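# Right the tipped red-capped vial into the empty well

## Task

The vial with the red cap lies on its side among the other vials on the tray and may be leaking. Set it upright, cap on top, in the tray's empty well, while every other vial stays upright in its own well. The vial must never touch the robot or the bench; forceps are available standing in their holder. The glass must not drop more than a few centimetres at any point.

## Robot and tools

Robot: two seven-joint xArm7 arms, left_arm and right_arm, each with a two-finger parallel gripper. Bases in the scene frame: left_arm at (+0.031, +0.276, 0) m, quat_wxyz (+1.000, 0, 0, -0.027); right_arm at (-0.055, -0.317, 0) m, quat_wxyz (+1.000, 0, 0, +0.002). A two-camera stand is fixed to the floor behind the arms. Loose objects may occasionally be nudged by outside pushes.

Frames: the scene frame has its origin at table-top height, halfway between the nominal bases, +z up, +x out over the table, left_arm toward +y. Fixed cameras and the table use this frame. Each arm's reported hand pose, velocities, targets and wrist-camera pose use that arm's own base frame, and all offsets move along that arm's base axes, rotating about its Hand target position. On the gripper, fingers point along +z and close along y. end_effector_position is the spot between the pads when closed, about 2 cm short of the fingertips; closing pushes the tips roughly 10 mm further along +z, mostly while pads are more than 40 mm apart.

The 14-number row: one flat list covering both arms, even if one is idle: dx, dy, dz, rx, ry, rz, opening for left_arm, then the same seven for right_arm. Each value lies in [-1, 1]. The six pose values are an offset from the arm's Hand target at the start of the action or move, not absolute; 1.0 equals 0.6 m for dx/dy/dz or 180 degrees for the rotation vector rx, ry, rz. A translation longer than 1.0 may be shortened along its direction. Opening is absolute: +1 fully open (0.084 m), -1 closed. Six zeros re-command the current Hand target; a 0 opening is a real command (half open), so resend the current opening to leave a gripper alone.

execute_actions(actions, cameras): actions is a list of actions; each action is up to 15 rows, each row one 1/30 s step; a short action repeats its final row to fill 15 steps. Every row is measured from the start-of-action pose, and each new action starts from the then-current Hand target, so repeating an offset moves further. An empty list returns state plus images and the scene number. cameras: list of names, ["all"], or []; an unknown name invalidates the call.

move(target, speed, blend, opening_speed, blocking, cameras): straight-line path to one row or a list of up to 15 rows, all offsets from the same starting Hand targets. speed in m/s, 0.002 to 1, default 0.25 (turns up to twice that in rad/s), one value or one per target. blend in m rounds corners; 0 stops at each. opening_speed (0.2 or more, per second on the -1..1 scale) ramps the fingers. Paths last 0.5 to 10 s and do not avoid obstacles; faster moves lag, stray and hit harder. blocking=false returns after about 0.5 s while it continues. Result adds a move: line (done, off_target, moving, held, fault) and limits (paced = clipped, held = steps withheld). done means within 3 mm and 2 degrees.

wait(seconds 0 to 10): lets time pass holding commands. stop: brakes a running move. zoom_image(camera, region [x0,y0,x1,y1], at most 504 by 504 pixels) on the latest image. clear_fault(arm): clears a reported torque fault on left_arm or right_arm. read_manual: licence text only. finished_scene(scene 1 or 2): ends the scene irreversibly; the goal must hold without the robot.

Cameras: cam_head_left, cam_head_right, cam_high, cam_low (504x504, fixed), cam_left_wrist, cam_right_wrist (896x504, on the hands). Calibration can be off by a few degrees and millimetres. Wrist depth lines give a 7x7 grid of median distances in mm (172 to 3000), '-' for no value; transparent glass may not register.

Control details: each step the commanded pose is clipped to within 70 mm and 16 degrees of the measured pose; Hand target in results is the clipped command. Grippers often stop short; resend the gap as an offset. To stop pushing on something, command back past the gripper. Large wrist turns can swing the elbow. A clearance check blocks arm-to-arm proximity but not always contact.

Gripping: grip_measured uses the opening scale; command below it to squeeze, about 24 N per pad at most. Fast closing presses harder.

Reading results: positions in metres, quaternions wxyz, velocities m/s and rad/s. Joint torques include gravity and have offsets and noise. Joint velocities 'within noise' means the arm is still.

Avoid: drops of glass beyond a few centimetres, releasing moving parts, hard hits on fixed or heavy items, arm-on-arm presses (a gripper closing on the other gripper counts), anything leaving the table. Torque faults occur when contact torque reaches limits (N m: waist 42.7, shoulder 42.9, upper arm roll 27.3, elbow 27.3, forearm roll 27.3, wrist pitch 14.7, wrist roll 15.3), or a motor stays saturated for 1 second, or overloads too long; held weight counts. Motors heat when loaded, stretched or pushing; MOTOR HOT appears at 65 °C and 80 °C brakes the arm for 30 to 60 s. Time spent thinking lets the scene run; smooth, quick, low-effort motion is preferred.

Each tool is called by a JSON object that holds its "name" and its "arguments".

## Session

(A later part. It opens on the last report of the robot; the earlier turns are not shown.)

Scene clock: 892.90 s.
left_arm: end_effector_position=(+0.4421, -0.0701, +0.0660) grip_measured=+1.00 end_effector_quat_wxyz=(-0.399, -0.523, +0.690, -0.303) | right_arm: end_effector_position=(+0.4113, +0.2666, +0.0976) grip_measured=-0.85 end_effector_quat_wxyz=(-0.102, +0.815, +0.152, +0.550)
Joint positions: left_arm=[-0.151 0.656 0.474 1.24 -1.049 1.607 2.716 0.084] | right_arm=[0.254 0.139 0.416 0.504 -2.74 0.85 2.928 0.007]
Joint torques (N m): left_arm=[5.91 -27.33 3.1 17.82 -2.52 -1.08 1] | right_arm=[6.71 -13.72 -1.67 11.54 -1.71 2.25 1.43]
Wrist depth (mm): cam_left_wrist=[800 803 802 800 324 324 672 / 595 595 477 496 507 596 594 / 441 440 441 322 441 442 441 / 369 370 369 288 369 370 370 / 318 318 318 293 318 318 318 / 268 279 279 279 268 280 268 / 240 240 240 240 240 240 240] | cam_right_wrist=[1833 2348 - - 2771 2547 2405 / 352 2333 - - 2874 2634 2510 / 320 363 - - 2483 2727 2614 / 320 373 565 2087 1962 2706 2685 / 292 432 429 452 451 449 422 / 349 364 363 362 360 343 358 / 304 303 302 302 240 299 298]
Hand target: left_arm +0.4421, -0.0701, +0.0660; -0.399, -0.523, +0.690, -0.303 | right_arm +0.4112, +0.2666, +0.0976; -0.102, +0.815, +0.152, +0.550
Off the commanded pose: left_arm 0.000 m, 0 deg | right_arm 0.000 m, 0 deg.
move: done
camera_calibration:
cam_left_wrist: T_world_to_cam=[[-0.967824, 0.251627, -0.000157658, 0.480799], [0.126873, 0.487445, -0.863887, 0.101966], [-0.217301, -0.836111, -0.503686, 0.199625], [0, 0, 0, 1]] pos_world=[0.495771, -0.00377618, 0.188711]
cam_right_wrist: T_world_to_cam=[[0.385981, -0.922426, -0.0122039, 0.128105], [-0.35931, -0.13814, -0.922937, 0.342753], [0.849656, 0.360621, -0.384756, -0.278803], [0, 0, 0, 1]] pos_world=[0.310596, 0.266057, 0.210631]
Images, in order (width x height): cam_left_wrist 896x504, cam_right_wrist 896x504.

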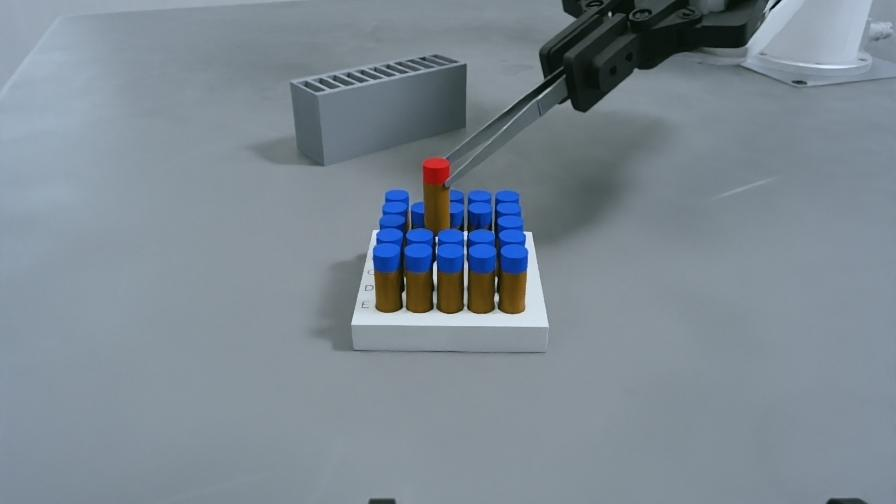

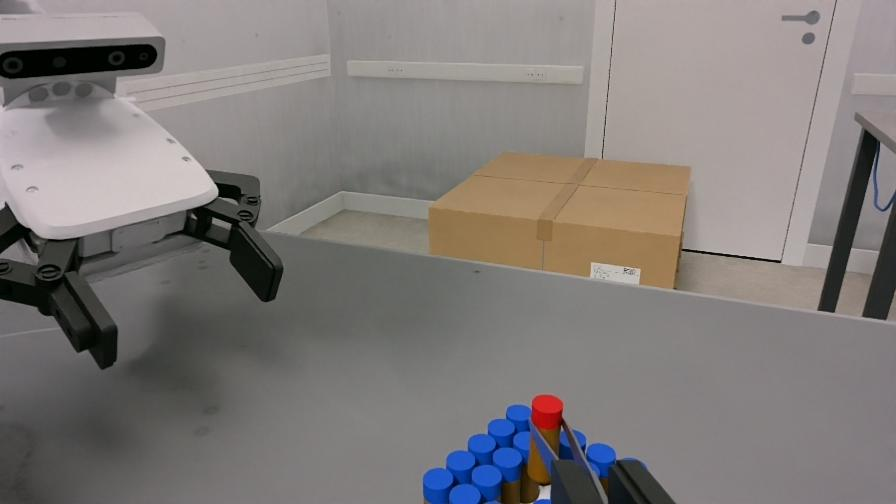

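{"name": "move", "arguments": {"target": [0,0,0,0,0,0,1.0, 0,0,-0.0333,0,0,0,-0.89], "speed": 0.03, "cameras": ["cam_left_wrist","cam_right_wrist","cam_low"]}}

{"name": "zoom_image", "arguments": {"camera": "cam_left_wrist", "region": [370, 150, 530, 310]}}

{"name": "zoom_image", "arguments": {"camera": "cam_right_wrist", "region": [440, 364, 640, 504]}}

{"name": "zoom_image", "arguments": {"camera": "cam_low", "region": [190, 220, 270, 300]}}

Scene clock: 905.27 s.
left_arm: end_effector_position=(+0.4421, -0.0701, +0.0660) grip_measured=+1.00 end_effector_quat_wxyz=(-0.399, -0.523, +0.690, -0.303) | right_arm: end_effector_position=(+0.4112, +0.2666, +0.0777) grip_measured=-0.85 end_effector_quat_wxyz=(-0.102, +0.815, +0.152, +0.550)
Joint positions: left_arm=[-0.151 0.656 0.474 1.24 -1.049 1.607 2.716 0.084] | right_arm=[0.259 0.217 0.411 0.508 -2.757 0.923 2.93 0.007]
Joint torques (N m): left_arm=[5.99 -27.33 2.94 17.73 -2.48 -1.1 1.06] | right_arm=[6.98 -14.58 -1.71 10.77 -1.61 2.33 1.44]
Wrist depth (mm): cam_left_wrist=[803 803 807 805 365 333 661 / 593 594 477 502 335 508 595 / 440 442 442 441 440 441 442 / 368 369 369 288 371 370 370 / 318 317 318 294 318 318 319 / 268 279 279 279 268 279 268 / 240 239 240 240 240 240 240] | cam_right_wrist=[379 2372 - 2986 2749 2585 2397 / 331 2364 - - 2851 2634 2474 / 307 354 - - 2397 2727 2604 / 290 476 510 507 508 2644 2634 / 370 414 412 410 408 405 404 / 331 330 328 312 311 311 324 / 275 264 273 233 - 271 270]
Hand target: left_arm +0.4421, -0.0701, +0.0660; -0.399, -0.523, +0.690, -0.303 | right_arm +0.4112, +0.2666, +0.0776; -0.102, +0.815, +0.152, +0.550
Off the commanded pose: left_arm 0.000 m, 0 deg | right_arm 0.000 m, 0 deg.
move: done
camera_calibration:
cam_left_wrist: T_world_to_cam=[[-0.967824, 0.251627, -0.000157658, 0.480799], [0.126873, 0.487445, -0.863887, 0.101966], [-0.217301, -0.836111, -0.503686, 0.199625], [0, 0, 0, 1]] pos_world=[0.495771, -0.00377618, 0.188711]
cam_right_wrist: T_world_to_cam=[[0.386074, -0.922387, -0.0122036, 0.127914], [-0.359205, -0.138138, -0.922979, 0.324283], [0.849658, 0.360722, -0.384658, -0.28658], [0, 0, 0, 1]] pos_world=[0.310595, 0.266157, 0.190632]
Images, in order (width x height): cam_low 504x504, cam_left_wrist 896x504, cam_right_wrist 896x504.

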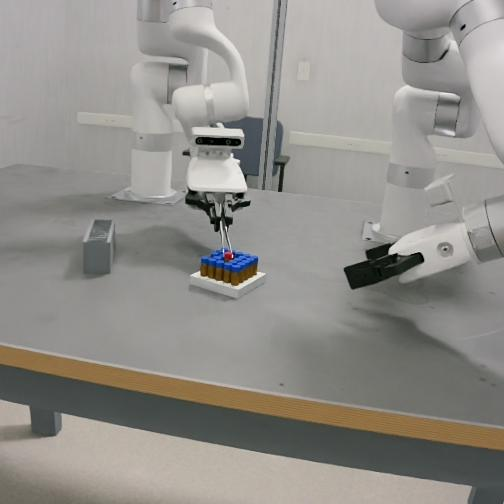

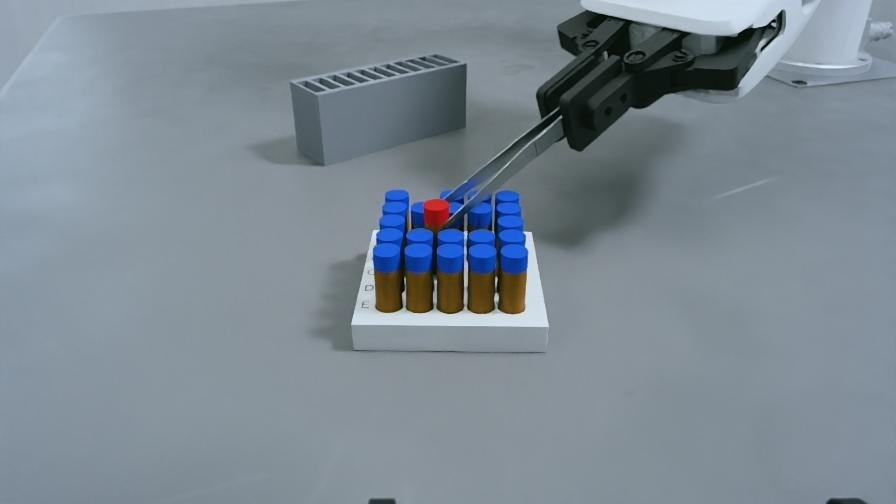

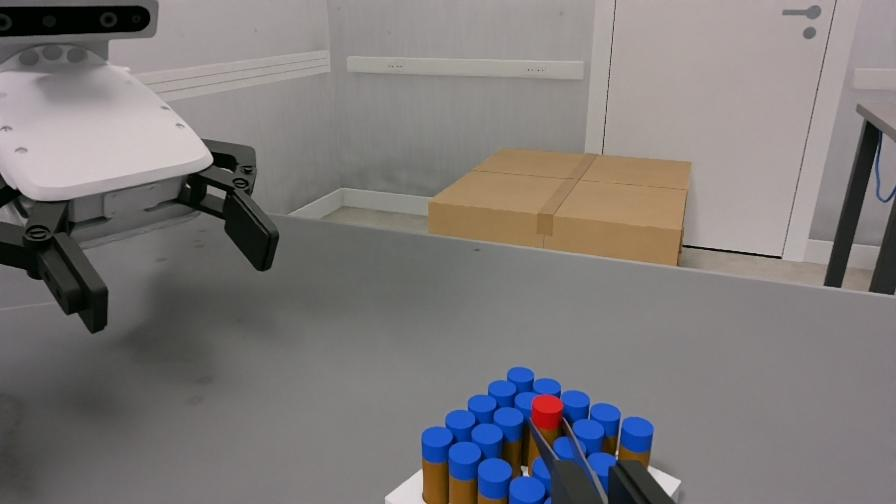

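Scaled by 3.150 from the camera's 896x504 image, which has a finer 1280x720 frame.

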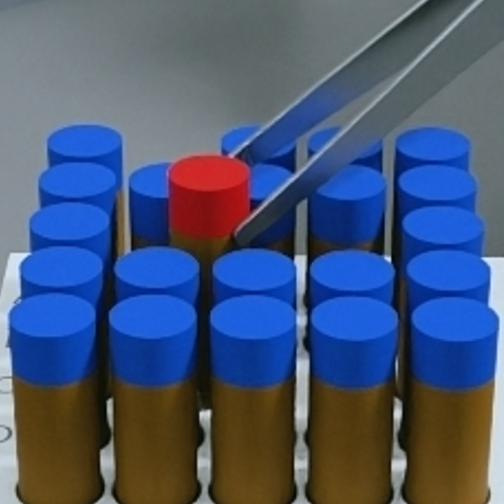

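Scaled by 2.520 from the camera's 896x504 image, which has a finer 1280x720 frame.

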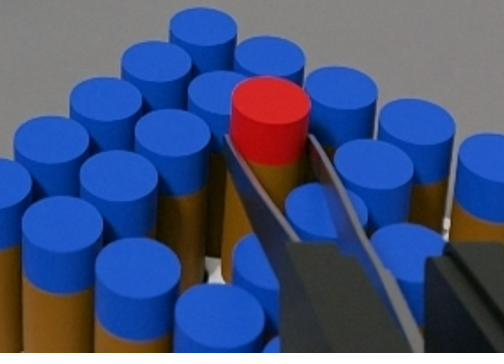

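Scaled by 6.300 from the camera's 504x504 image, which has a finer 720x720 frame.

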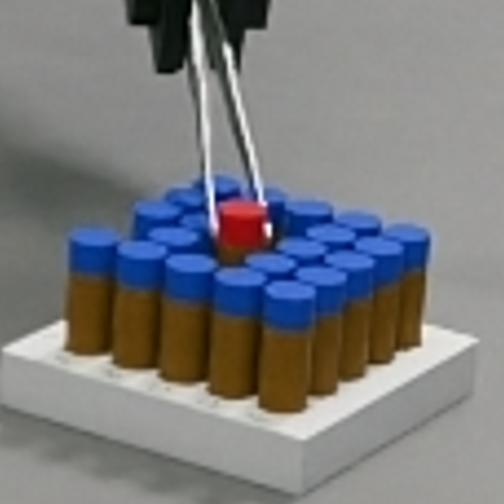

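{"name": "move", "arguments": {"target": [[0,0,0,0,0,0,1.0, 0,0,-0.0017,0,0,0,-0.89],[0,0,0,0,0,0,1.0, 0,0,-0.0017,0,0,0,-0.78]], "speed": 0.02, "opening_speed": 0.2, "cameras": ["cam_left_wrist","cam_right_wrist"]}}

{"name": "zoom_image", "arguments": {"camera": "cam_left_wrist", "region": [370, 150, 530, 310]}}

{"name": "zoom_image", "arguments": {"camera": "cam_right_wrist", "region": [440, 364, 640, 504]}}

Scene clock: 918.30 s.
left_arm: end_effector_position=(+0.4421, -0.0701, +0.0660) grip_measured=+1.00 end_effector_quat_wxyz=(-0.399, -0.523, +0.690, -0.303) | right_arm: end_effector_position=(+0.4112, +0.2666, +0.0766) grip_measured=-0.80 end_effector_quat_wxyz=(-0.102, +0.815, +0.152, +0.550)
Joint positions: left_arm=[-0.151 0.656 0.474 1.24 -1.049 1.607 2.716 0.084] | right_arm=[0.259 0.222 0.41 0.508 -2.758 0.927 2.93 0.009]
Joint torques (N m): left_arm=[5.93 -27.2 3.03 17.73 -2.4 -1.13 1.01] | right_arm=[6.82 -14.22 -1.66 10.78 -1.61 2.26 1.32]
Wrist depth (mm): cam_left_wrist=[801 811 803 804 366 329 662 / 592 594 476 501 337 509 597 / 440 442 441 442 442 441 441 / 369 369 370 288 370 371 371 / 318 318 318 293 318 319 319 / 268 278 279 279 269 279 269 / 240 240 240 240 240 240 240] | cam_right_wrist=[377 2348 - - 2749 2538 2397 / 330 2333 - - 2874 2654 2474 / 306 360 - - 2389 2738 2595 / 285 508 508 505 502 2675 2604 / 368 412 409 407 407 404 403 / 329 328 327 311 267 308 322 / 274 262 272 232 - 259 269]
Hand target: left_arm +0.4421, -0.0701, +0.0660; -0.399, -0.523, +0.690, -0.303 | right_arm +0.4112, +0.2666, +0.0766; -0.102, +0.815, +0.152, +0.550
Off the commanded pose: left_arm 0.000 m, 0 deg | right_arm 0.000 m, 0 deg.
move: done
camera_calibration:
cam_left_wrist: T_world_to_cam=[[-0.967824, 0.251627, -0.000157658, 0.480799], [0.126873, 0.487445, -0.863887, 0.101966], [-0.217301, -0.836111, -0.503686, 0.199625], [0, 0, 0, 1]] pos_world=[0.495771, -0.00377618, 0.188711]
cam_right_wrist: T_world_to_cam=[[0.386073, -0.922387, -0.0122047, 0.127901], [-0.359285, -0.13817, -0.922943, 0.323294], [0.849625, 0.360709, -0.384743, -0.286974], [0, 0, 0, 1]] pos_world=[0.310595, 0.266157, 0.189531]
Images, in order (width x height): cam_left_wrist 896x504, cam_right_wrist 896x504.

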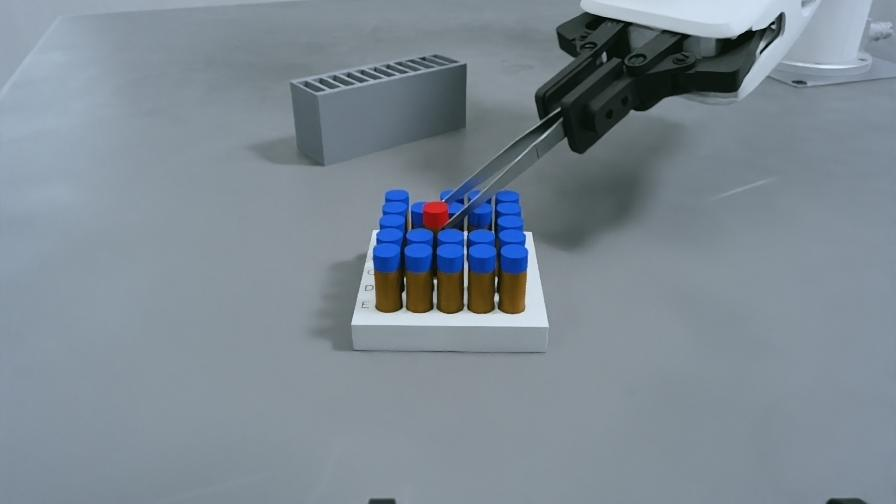

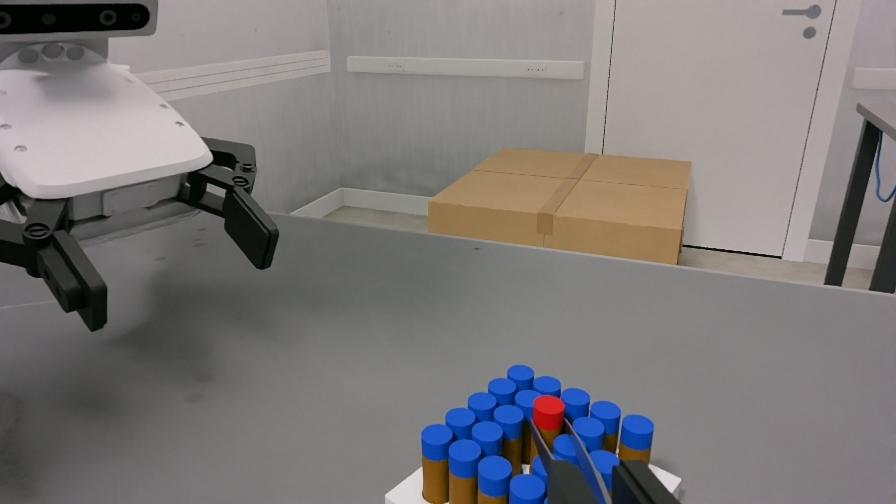

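Scaled by 3.150 from the camera's 896x504 image, which has a finer 1280x720 frame.

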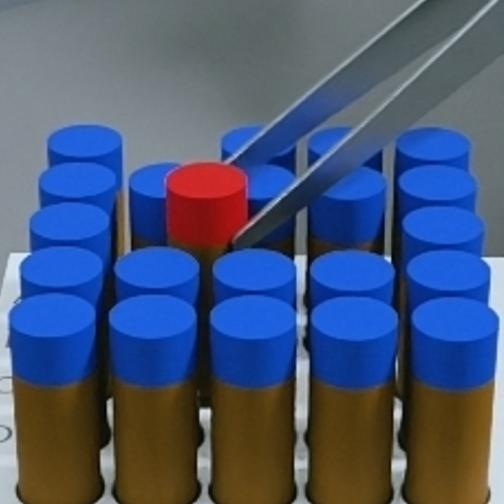

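Scaled by 2.520 from the camera's 896x504 image, which has a finer 1280x720 frame.

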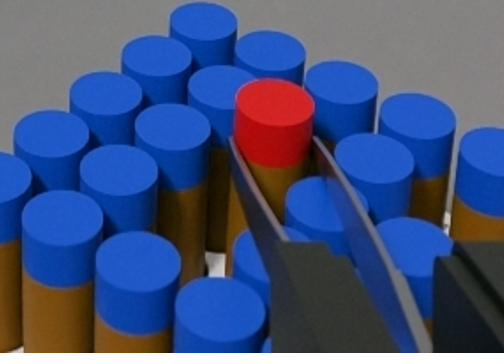

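{"name": "move", "arguments": {"target": [[0,0,0,0,0,0,1.0, 0,0,0,0,0,0,-0.755],[0,0,0,0,0,0,1.0, -0.0577,-0.0222,0.025,0,0,0,-0.755]], "speed": 0.04, "opening_speed": 0.3, "cameras": ["cam_left_wrist","cam_right_wrist"]}}

{"name": "zoom_image", "arguments": {"camera": "cam_left_wrist", "region": [370, 130, 590, 310]}}

{"name": "zoom_image", "arguments": {"camera": "cam_right_wrist", "region": [440, 324, 680, 504]}}

Scene clock: 925.90 s.
left_arm: end_effector_position=(+0.4421, -0.0701, +0.0660) grip_measured=+1.00 end_effector_quat_wxyz=(-0.399, -0.523, +0.690, -0.303) | right_arm: end_effector_position=(+0.3767, +0.2533, +0.0916) grip_measured=-0.78 end_effector_quat_wxyz=(-0.102, +0.815, +0.152, +0.550)
Joint positions: left_arm=[-0.151 0.656 0.474 1.24 -1.049 1.607 2.716 0.084] | right_arm=[0.278 0.073 0.444 0.387 -2.705 0.901 2.965 0.01]
Joint torques (N m): left_arm=[5.71 -27.18 3.13 17.84 -2.35 -1.04 1] | right_arm=[6.65 -22.22 3.4 5.28 1.49 -0.49 1.34]
Wrist depth (mm): cam_left_wrist=[806 802 801 806 406 348 659 / 594 594 475 505 506 547 596 / 442 441 442 442 441 442 443 / 370 369 368 288 370 370 371 / 317 317 318 293 318 319 319 / 268 279 280 279 268 279 269 / 240 240 240 240 240 240 240] | cam_right_wrist=[403 2414 - - 2793 2566 2448 / 372 2242 - - 2863 2685 2483 / 342 382 - - 2492 2760 2634 / 320 513 547 545 543 2664 2634 / 421 420 417 441 439 437 411 / 356 354 352 279 294 334 348 / 296 283 294 267 272 283 290]
Hand target: left_arm +0.4421, -0.0701, +0.0660; -0.399, -0.523, +0.690, -0.303 | right_arm +0.3766, +0.2533, +0.0916; -0.102, +0.815, +0.152, +0.550
Off the commanded pose: left_arm 0.000 m, 0 deg | right_arm 0.000 m, 0 deg.
move: done
camera_calibration:
cam_left_wrist: T_world_to_cam=[[-0.967824, 0.251627, -0.000157658, 0.480799], [0.126873, 0.487445, -0.863887, 0.101966], [-0.217301, -0.836111, -0.503686, 0.199625], [0, 0, 0, 1]] pos_world=[0.495771, -0.00377618, 0.188711]
cam_right_wrist: T_world_to_cam=[[0.386073, -0.922387, -0.0122047, 0.129082], [-0.359285, -0.13817, -0.922943, 0.322855], [0.849625, 0.360709, -0.384743, -0.246972], [0, 0, 0, 1]] pos_world=[0.275995, 0.252757, 0.204531]
Images, in order (width x height): cam_left_wrist 896x504, cam_right_wrist 896x504.

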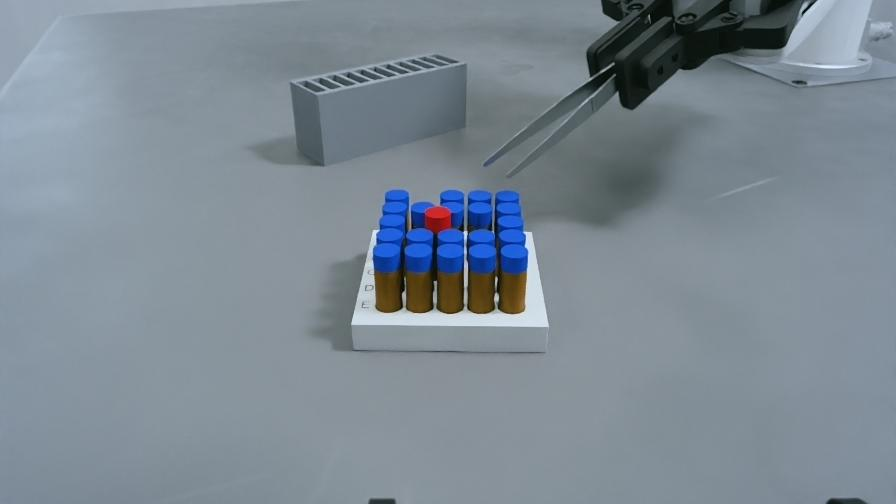

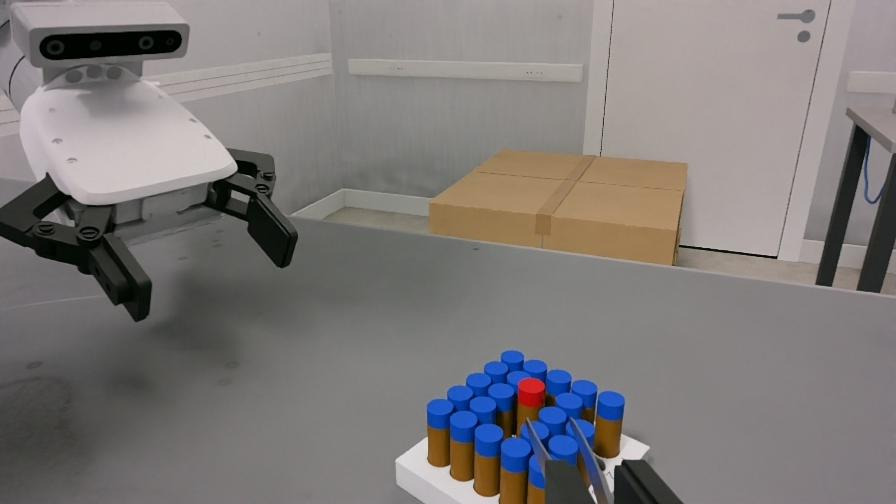

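Scaled by 2.291 from the camera's 896x504 image, which has a finer 1280x720 frame.

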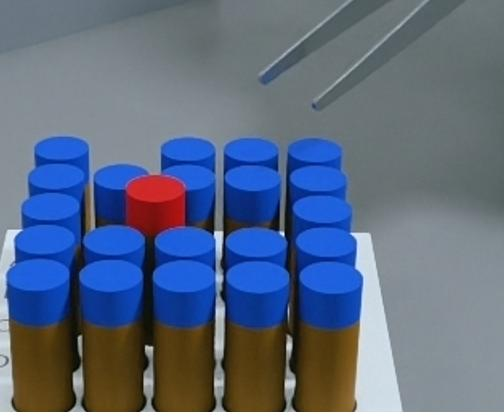

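Scaled by 2.100 from the camera's 896x504 image, which has a finer 1280x720 frame.

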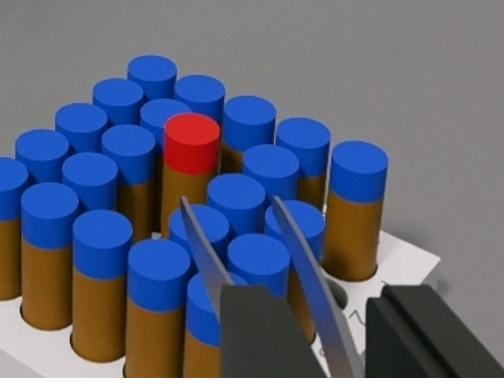

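{"name": "move", "arguments": {"target": [[0,0,0,0,0,0,1.0, -0.01,-0.01,0.114,0,0,0,-0.78],[0,0,0,0,0,0,1.0, 0.211,0.0742,0.1807,-0.1507,0.3467,0.0245,-0.78]], "speed": 0.15, "blend": [0.02,0], "cameras": ["cam_left_wrist","cam_right_wrist","cam_low"]}}

{"name": "zoom_image", "arguments": {"camera": "cam_right_wrist", "region": [420, 304, 660, 504]}}

{"name": "zoom_image", "arguments": {"camera": "cam_left_wrist", "region": [340, 60, 560, 280]}}

Scene clock: 973.43 s.
left_arm: end_effector_position=(+0.4421, -0.0701, +0.0660) grip_measured=+1.00 end_effector_quat_wxyz=(-0.399, -0.523, +0.690, -0.303) | right_arm: end_effector_position=(+0.5024, +0.2973, +0.1997) grip_measured=-0.80 end_effector_quat_wxyz=(-0.024, +0.971, +0.225, +0.073)
Joint positions: left_arm=[-0.151 0.656 0.474 1.24 -1.049 1.607 2.716 0.084] | right_arm=[0.634 1.106 -0.616 2.707 -2.571 -1.517 3.074 0.009]
Joint torques (N m): left_arm=[5.8 -27.22 3.24 17.47 -2.48 -1.13 1.03] | right_arm=[6.72 -35.27 -7.02 11.77 1.57 -2.67 -1.26]
Wrist depth (mm): cam_left_wrist=[801 797 806 806 805 806 669 / 592 595 476 506 597 594 596 / 441 442 442 442 442 444 442 / 369 369 369 288 370 369 370 / 317 318 317 294 318 319 318 / 268 279 278 279 268 279 269 / 240 240 240 240 240 240 240] | cam_right_wrist=[242 269 369 367 363 362 1283 / 252 363 362 359 356 354 352 / 359 358 355 353 350 347 344 / 351 351 349 347 344 341 339 / 347 345 344 341 338 335 334 / 340 339 336 332 328 330 329 / 335 332 330 290 298 323 322]
Hand target: left_arm +0.4421, -0.0701, +0.0660; -0.399, -0.523, +0.690, -0.303 | right_arm +0.5032, +0.2978, +0.2000; +0.000, +0.974, +0.226, -0.001
Off the commanded pose: left_arm 0.000 m, 0 deg | right_arm 0.001 m, 9 deg.
elbow stopped short (right arm): the move would have taken joint 4 (elbow) straighter than the controller allows.
move: off_target (right_arm); limits=paced
camera_calibration:
cam_left_wrist: T_world_to_cam=[[-0.967824, 0.251627, -0.000157658, 0.480799], [0.126873, 0.487445, -0.863887, 0.101966], [-0.217301, -0.836111, -0.503686, 0.199625], [0, 0, 0, 1]] pos_world=[0.495771, -0.00377618, 0.188711]
cam_right_wrist: T_world_to_cam=[[0.442953, -0.895401, -0.0452806, 0.0924638], [-0.889971, -0.433039, -0.14293, 0.67242], [0.108371, 0.103609, -0.988697, 0.241371], [0, 0, 0, 1]] pos_world=[0.53132, 0.348968, 0.338938]
Images, in order (width x height): cam_low 504x504, cam_left_wrist 896x504, cam_right_wrist 896x504.

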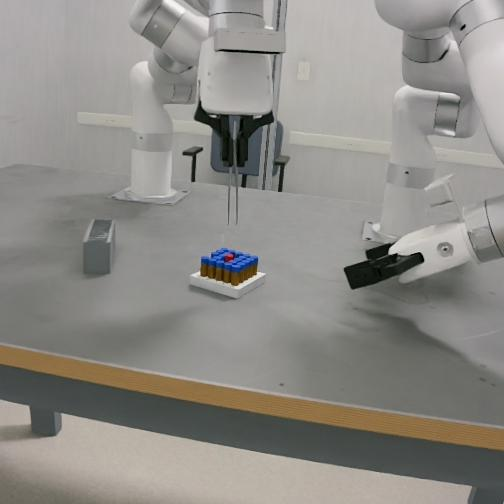

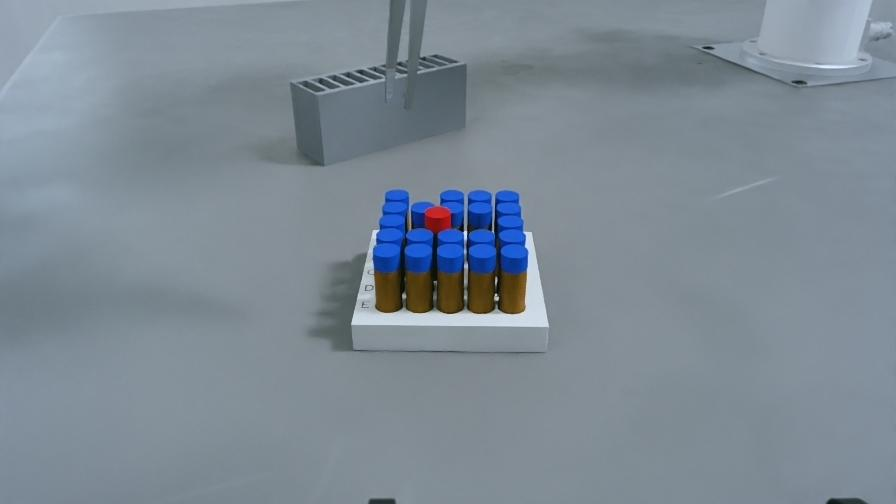

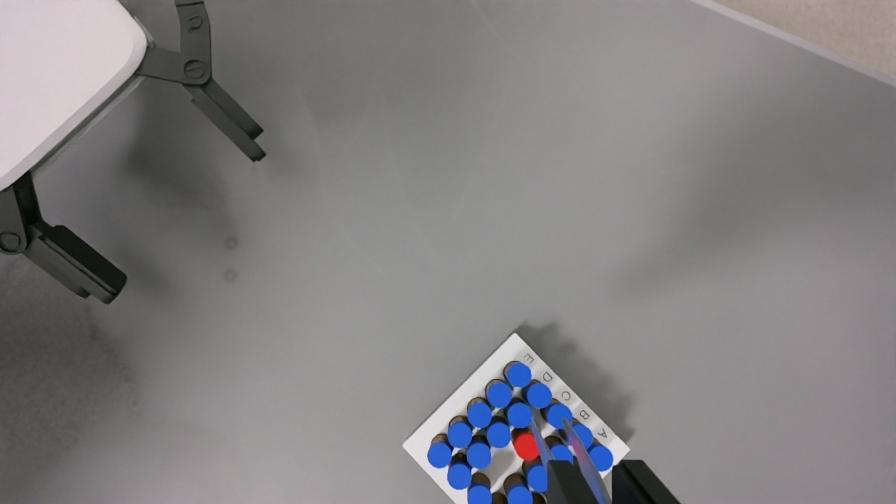

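Scaled by 2.100 from the camera's 896x504 image, which has a finer 1280x720 frame.

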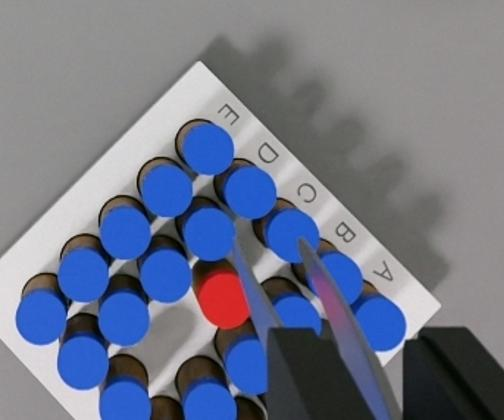

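Scaled by 2.291 from the camera's 896x504 image, which has a finer 1280x720 frame.

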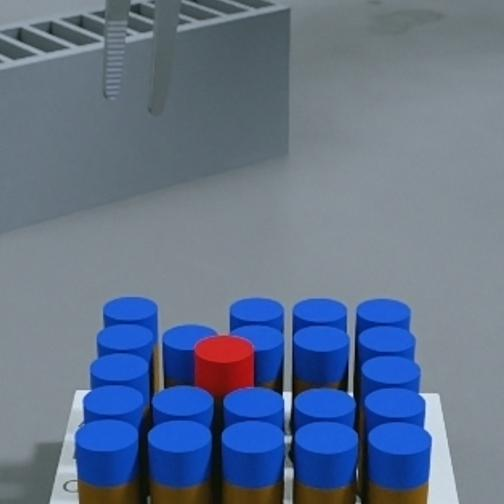

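{"name": "move", "arguments": {"target": [[0,0,0,0,0,0,1.0, -0.221,-0.0842,-0.05,0.1507,-0.3467,-0.0245,-0.78],[0,0,0,0,0,0,1.0, -0.1558,-0.0507,-0.05,0.1507,-0.3467,-0.0245,-0.78]], "speed": 0.2, "blend": [0.02,0], "cameras": []}}

Scene clock: 993.60 s.
left_arm: end_effector_position=(+0.4421, -0.0701, +0.0660) grip_measured=+1.00 end_effector_quat_wxyz=(-0.399, -0.523, +0.690, -0.303) | right_arm: end_effector_position=(+0.4097, +0.2674, +0.1700) grip_measured=-0.80 end_effector_quat_wxyz=(-0.102, +0.815, +0.152, +0.550)
Joint positions: left_arm=[-0.151 0.656 0.474 1.24 -1.049 1.607 2.716 0.084] | right_arm=[1.176 -0.127 -0.529 0.51 -2.641 0.629 2.771 0.009]
Joint torques (N m): left_arm=[5.72 -27.09 3.1 17.67 -2.37 -1.04 1.04] | right_arm=[6.86 -8.45 -1.91 13.69 -1.62 2.2 1.49]
Wrist depth (mm): cam_left_wrist=[803 805 802 803 806 807 668 / 593 593 477 505 595 596 595 / 441 440 441 441 442 441 442 / 369 370 369 288 370 370 370 / 318 318 318 294 318 318 318 / 268 279 278 279 268 279 268 / 240 240 240 240 240 240 240] | cam_right_wrist=[371 2348 - 2999 2738 2528 2422 / 415 2389 - - 2886 2675 2483 / 389 2465 - - 2771 2771 2585 / 366 2405 - 2119 2056 2828 2696 / 342 376 577 2185 2056 2348 2213 / 321 468 465 485 484 483 1305 / 392 392 406 405 404 402 400]
Hand target: left_arm +0.4421, -0.0701, +0.0660; -0.399, -0.523, +0.690, -0.303 | right_arm +0.4097, +0.2674, +0.1700; -0.102, +0.815, +0.152, +0.550
Off the commanded pose: left_arm 0.000 m, 0 deg | right_arm 0.000 m, 0 deg.
move: done; limits=paced
No camera images: "cameras" was empty.

{"name": "move", "arguments": {"target": [[0,0,0,0,0,0,1.0, 0.0462,0.0247,0.0613,-0.0030,0.1692,-0.0579,-0.78],[0,0,0,0,0,0,1.0, 0.1248,0.0383,0.0887,-0.0059,0.3390,-0.1160,-0.78],[0,0,0,0,0,0,1.0, 0.2115,0.0365,0.0707,-0.0089,0.5082,-0.1739,-0.78]], "speed": 0.13, "blend": [0.01,0.01,0], "cameras": ["cam_left_wrist"]}}

Scene clock: 1017.47 s.
left_arm: end_effector_position=(+0.4421, -0.0701, +0.0660) grip_measured=+1.00 end_effector_quat_wxyz=(-0.399, -0.523, +0.690, -0.303) | right_arm: end_effector_position=(+0.5366, +0.2893, +0.2124) grip_measured=-0.80 end_effector_quat_wxyz=(-0.032, +0.968, -0.161, -0.188)
Joint positions: left_arm=[-0.151 0.656 0.474 1.24 -1.049 1.607 2.716 0.084] | right_arm=[0.583 0.903 -0.481 2.367 0.59 1.845 0.608 0.009]
Joint torques (N m): left_arm=[6.09 -27.3 3.22 17.67 -2.26 -1.01 0.93] | right_arm=[-7.08 -36.24 -2.06 15.13 2.12 0.33 1.43]
Wrist depth (mm): cam_left_wrist=[806 803 807 804 807 803 671 / 593 593 476 507 595 595 596 / 440 440 441 442 441 442 442 / 369 369 370 288 370 370 371 / 318 317 318 293 318 318 318 / 268 279 279 279 268 279 269 / 240 240 240 240 240 240 240] | cam_right_wrist=[295 294 294 293 292 291 290 / 310 309 308 304 306 305 301 / 326 324 324 322 321 320 316 / 339 338 336 324 324 333 332 / 348 353 355 339 332 352 350 / 374 377 376 371 368 373 369 / 391 396 395 393 390 395 393]
Hand target: left_arm +0.4421, -0.0701, +0.0660; -0.399, -0.523, +0.690, -0.303 | right_arm +0.5366, +0.2893, +0.2124; -0.032, +0.968, -0.161, -0.188
Off the commanded pose: left_arm 0.000 m, 0 deg | right_arm 0.000 m, 0 deg.
move: done
camera_calibration:
cam_left_wrist: T_world_to_cam=[[-0.967824, 0.251627, -0.000157658, 0.480799], [0.126873, 0.487445, -0.863887, 0.101966], [-0.217301, -0.836111, -0.503686, 0.199625], [0, 0, 0, 1]] pos_world=[0.495771, -0.00377618, 0.188711]
Images, in order (width x height): cam_left_wrist 896x504.

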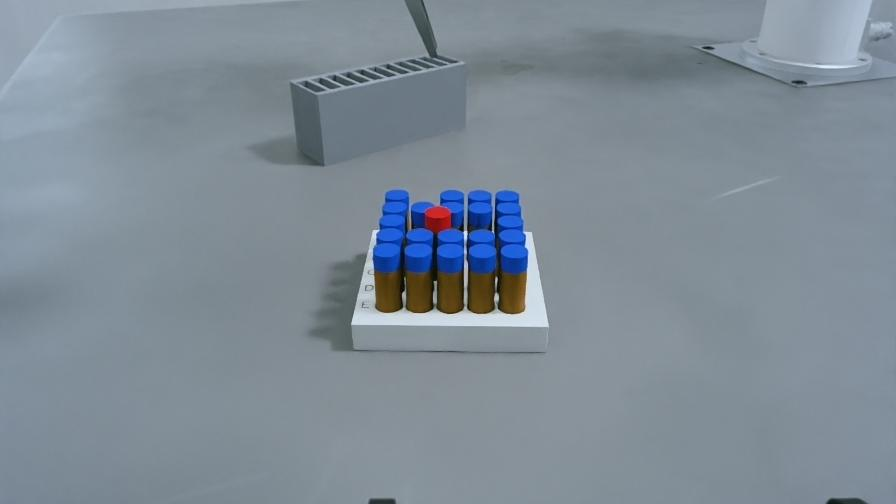

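{"name": "move", "arguments": {"target": [0,0,0,0,0,0,1.0, -0.0557,0.0142,-0.0707,0.0077,-0.1251,0.2469,-0.77], "speed": 0.15, "cameras": ["cam_left_wrist","cam_right_wrist"]}}

{"name": "zoom_image", "arguments": {"camera": "cam_right_wrist", "region": [440, 344, 640, 504]}}

{"name": "zoom_image", "arguments": {"camera": "cam_left_wrist", "region": [360, 60, 540, 260]}}

Scene clock: 1028.47 s.
left_arm: end_effector_position=(+0.4421, -0.0701, +0.0660) grip_measured=+1.00 end_effector_quat_wxyz=(-0.399, -0.523, +0.690, -0.303) | right_arm: end_effector_position=(+0.5032, +0.2978, +0.1700) grip_measured=-0.79 end_effector_quat_wxyz=(+0.000, +0.974, +0.226, +0.000)
Joint positions: left_arm=[-0.151 0.656 0.474 1.24 -1.049 1.607 2.716 0.084] | right_arm=[0.958 0.48 -0.522 1.523 0.261 1.113 -0.087 0.009]
Joint torques (N m): left_arm=[5.9 -26.96 3.27 17.69 -2.23 -1.03 1.07] | right_arm=[6.87 -38.23 -3.54 10.56 -1.4 -3.04 -1.19]
Wrist depth (mm): cam_left_wrist=[800 804 808 805 804 806 671 / 594 595 476 507 593 594 595 / 442 441 441 442 441 441 442 / 369 368 369 288 369 368 370 / 318 318 318 293 319 318 318 / 268 279 279 280 268 279 269 / 240 240 240 240 240 240 240] | cam_right_wrist=[306 303 303 302 300 299 298 / 306 305 303 302 301 300 298 / 306 305 303 302 301 299 299 / 306 305 304 303 302 300 299 / 307 305 304 303 301 300 299 / 307 306 304 261 266 300 300 / 307 306 305 - 288 301 300]
Hand target: left_arm +0.4421, -0.0701, +0.0660; -0.399, -0.523, +0.690, -0.303 | right_arm +0.5032, +0.2978, +0.1700; +0.000, +0.974, +0.226, +0.000
Off the commanded pose: left_arm 0.000 m, 0 deg | right_arm 0.000 m, 0 deg.
move: done
camera_calibration:
cam_left_wrist: T_world_to_cam=[[-0.967824, 0.251627, -0.000157658, 0.480799], [0.126873, 0.487445, -0.863887, 0.101966], [-0.217301, -0.836111, -0.503686, 0.199625], [0, 0, 0, 1]] pos_world=[0.495771, -0.00377618, 0.188711]
cam_right_wrist: T_world_to_cam=[[0.438194, -0.8983, -0.0322952, 0.0922229], [-0.89856, -0.438714, 0.0109669, 0.649009], [-0.0240199, 0.0242136, -0.999418, 0.303931], [0, 0, 0, 1]] pos_world=[0.550063, 0.360214, 0.299615]
Images, in order (width x height): cam_left_wrist 896x504, cam_right_wrist 896x504.

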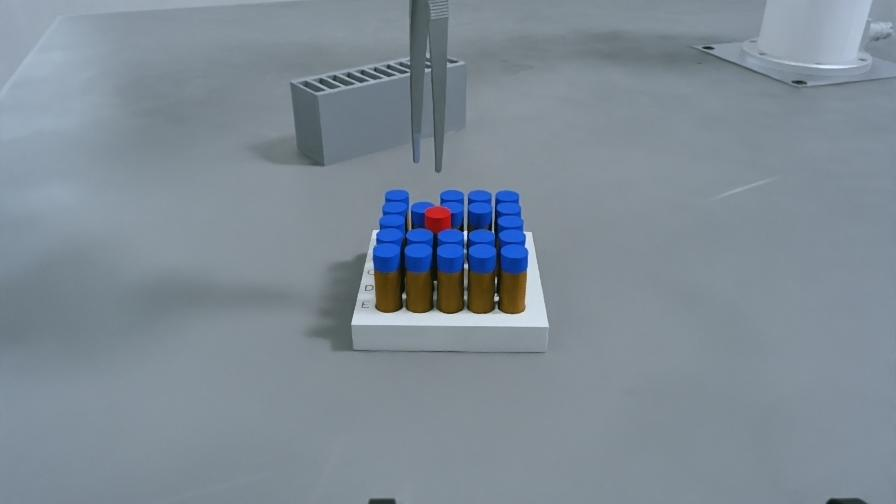

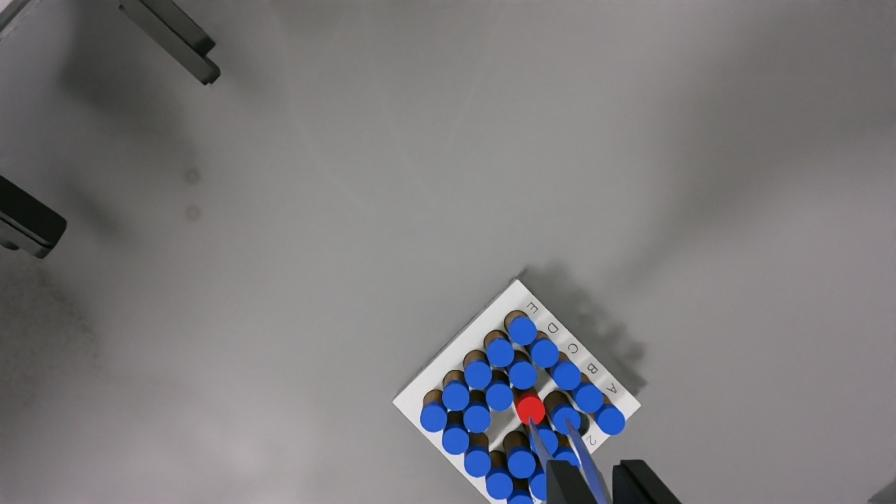

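Scaled by 2.520 from the camera's 896x504 image, which has a finer 1280x720 frame.

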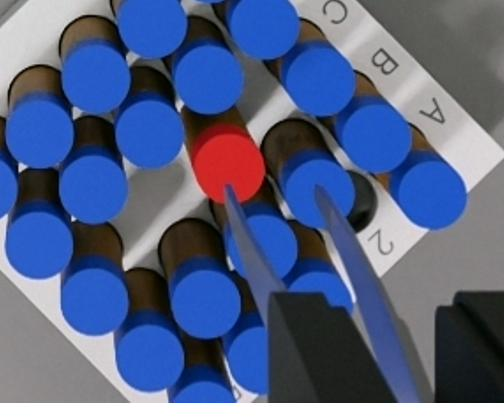

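Scaled by 2.520 from the camera's 896x504 image, which has a finer 1280x720 frame.

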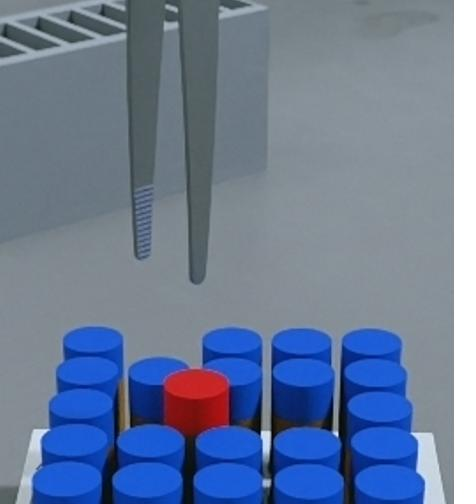

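{"name": "move", "arguments": {"target": [0,0,0,0,0,0,1.0, -0.0058,0.006,-0.0233,0,0,0,-0.755], "speed": 0.08, "cameras": ["cam_left_wrist","cam_right_wrist"]}}

{"name": "zoom_image", "arguments": {"camera": "cam_right_wrist", "region": [460, 364, 620, 504]}}

{"name": "zoom_image", "arguments": {"camera": "cam_left_wrist", "region": [360, 100, 520, 260]}}

Scene clock: 1040.80 s.
left_arm: end_effector_position=(+0.4421, -0.0701, +0.0660) grip_measured=+1.00 end_effector_quat_wxyz=(-0.399, -0.523, +0.690, -0.303) | right_arm: end_effector_position=(+0.4998, +0.3014, +0.1561) grip_measured=-0.78 end_effector_quat_wxyz=(+0.000, +0.974, +0.226, +0.000)
Joint positions: left_arm=[-0.151 0.656 0.474 1.24 -1.049 1.607 2.716 0.084] | right_arm=[0.966 0.49 -0.516 1.497 0.268 1.078 -0.084 0.01]
Joint torques (N m): left_arm=[5.96 -27.27 3.26 17.63 -2.14 -1.01 0.89] | right_arm=[6.71 -27.11 -3 10.49 1.78 -3.03 1.39]
Wrist depth (mm): cam_left_wrist=[806 806 803 723 803 806 671 / 592 597 477 506 594 598 597 / 440 442 442 441 441 442 442 / 369 369 370 288 370 368 370 / 319 318 318 293 318 318 318 / 268 279 279 279 268 279 268 / 240 240 240 240 240 240 240] | cam_right_wrist=[292 290 289 288 286 285 284 / 292 291 289 288 287 286 285 / 292 290 290 289 288 286 285 / 292 291 289 288 287 286 285 / 292 291 290 289 288 286 286 / 292 292 290 263 246 287 285 / 293 292 291 289 274 287 286]
Hand target: left_arm +0.4421, -0.0701, +0.0660; -0.399, -0.523, +0.690, -0.303 | right_arm +0.4997, +0.3014, +0.1560; +0.000, +0.974, +0.226, +0.000
Off the commanded pose: left_arm 0.000 m, 0 deg | right_arm 0.000 m, 0 deg.
move: done
camera_calibration:
cam_left_wrist: T_world_to_cam=[[-0.967824, 0.251627, -0.000157658, 0.480799], [0.126873, 0.487445, -0.863887, 0.101966], [-0.217301, -0.836111, -0.503686, 0.199625], [0, 0, 0, 1]] pos_world=[0.495771, -0.00377618, 0.188711]
cam_right_wrist: T_world_to_cam=[[0.438196, -0.898297, -0.0323412, 0.0965524], [-0.898561, -0.438715, 0.0108331, 0.647636], [-0.02392, 0.0243135, -0.999418, 0.289777], [0, 0, 0, 1]] pos_world=[0.546563, 0.363815, 0.285715]
Images, in order (width x height): cam_left_wrist 896x504, cam_right_wrist 896x504.

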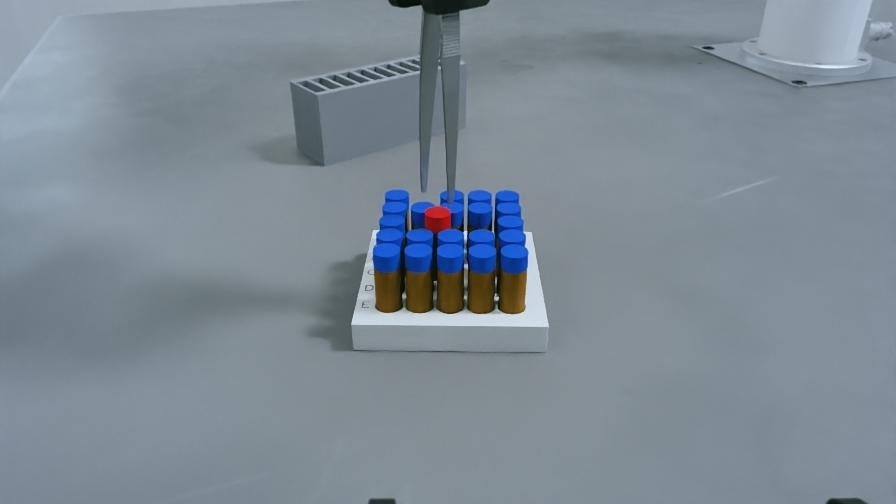

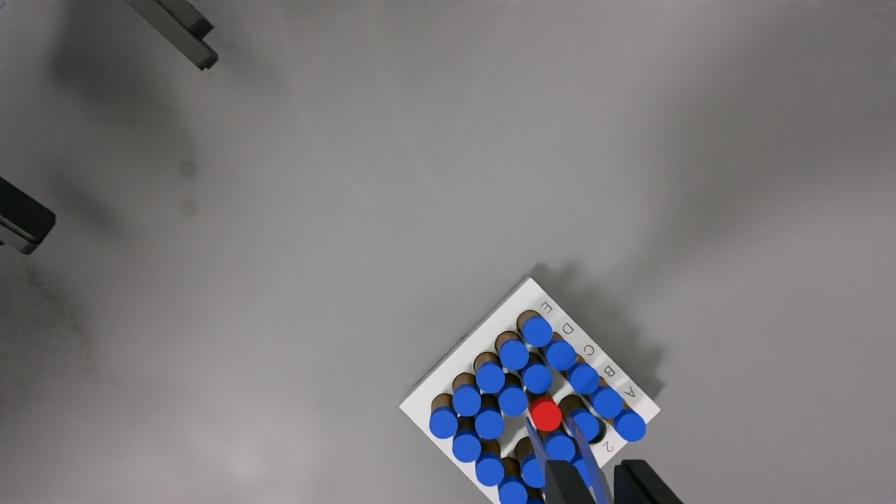

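Scaled by 3.150 from the camera's 896x504 image, which has a finer 1280x720 frame.

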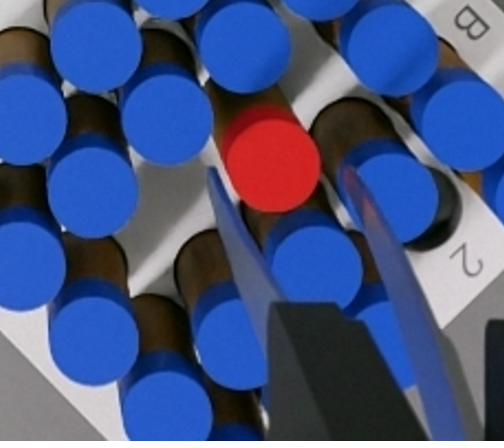

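Scaled by 3.150 from the camera's 896x504 image, which has a finer 1280x720 frame.

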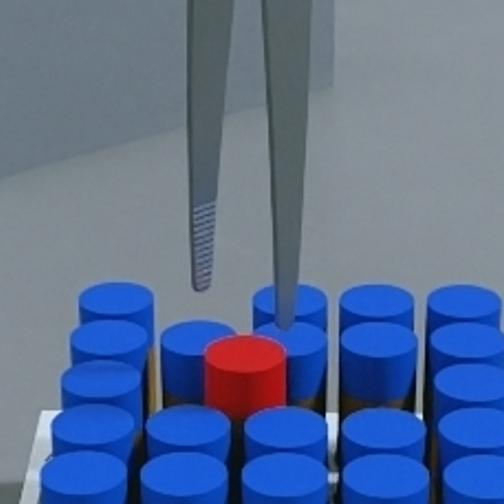

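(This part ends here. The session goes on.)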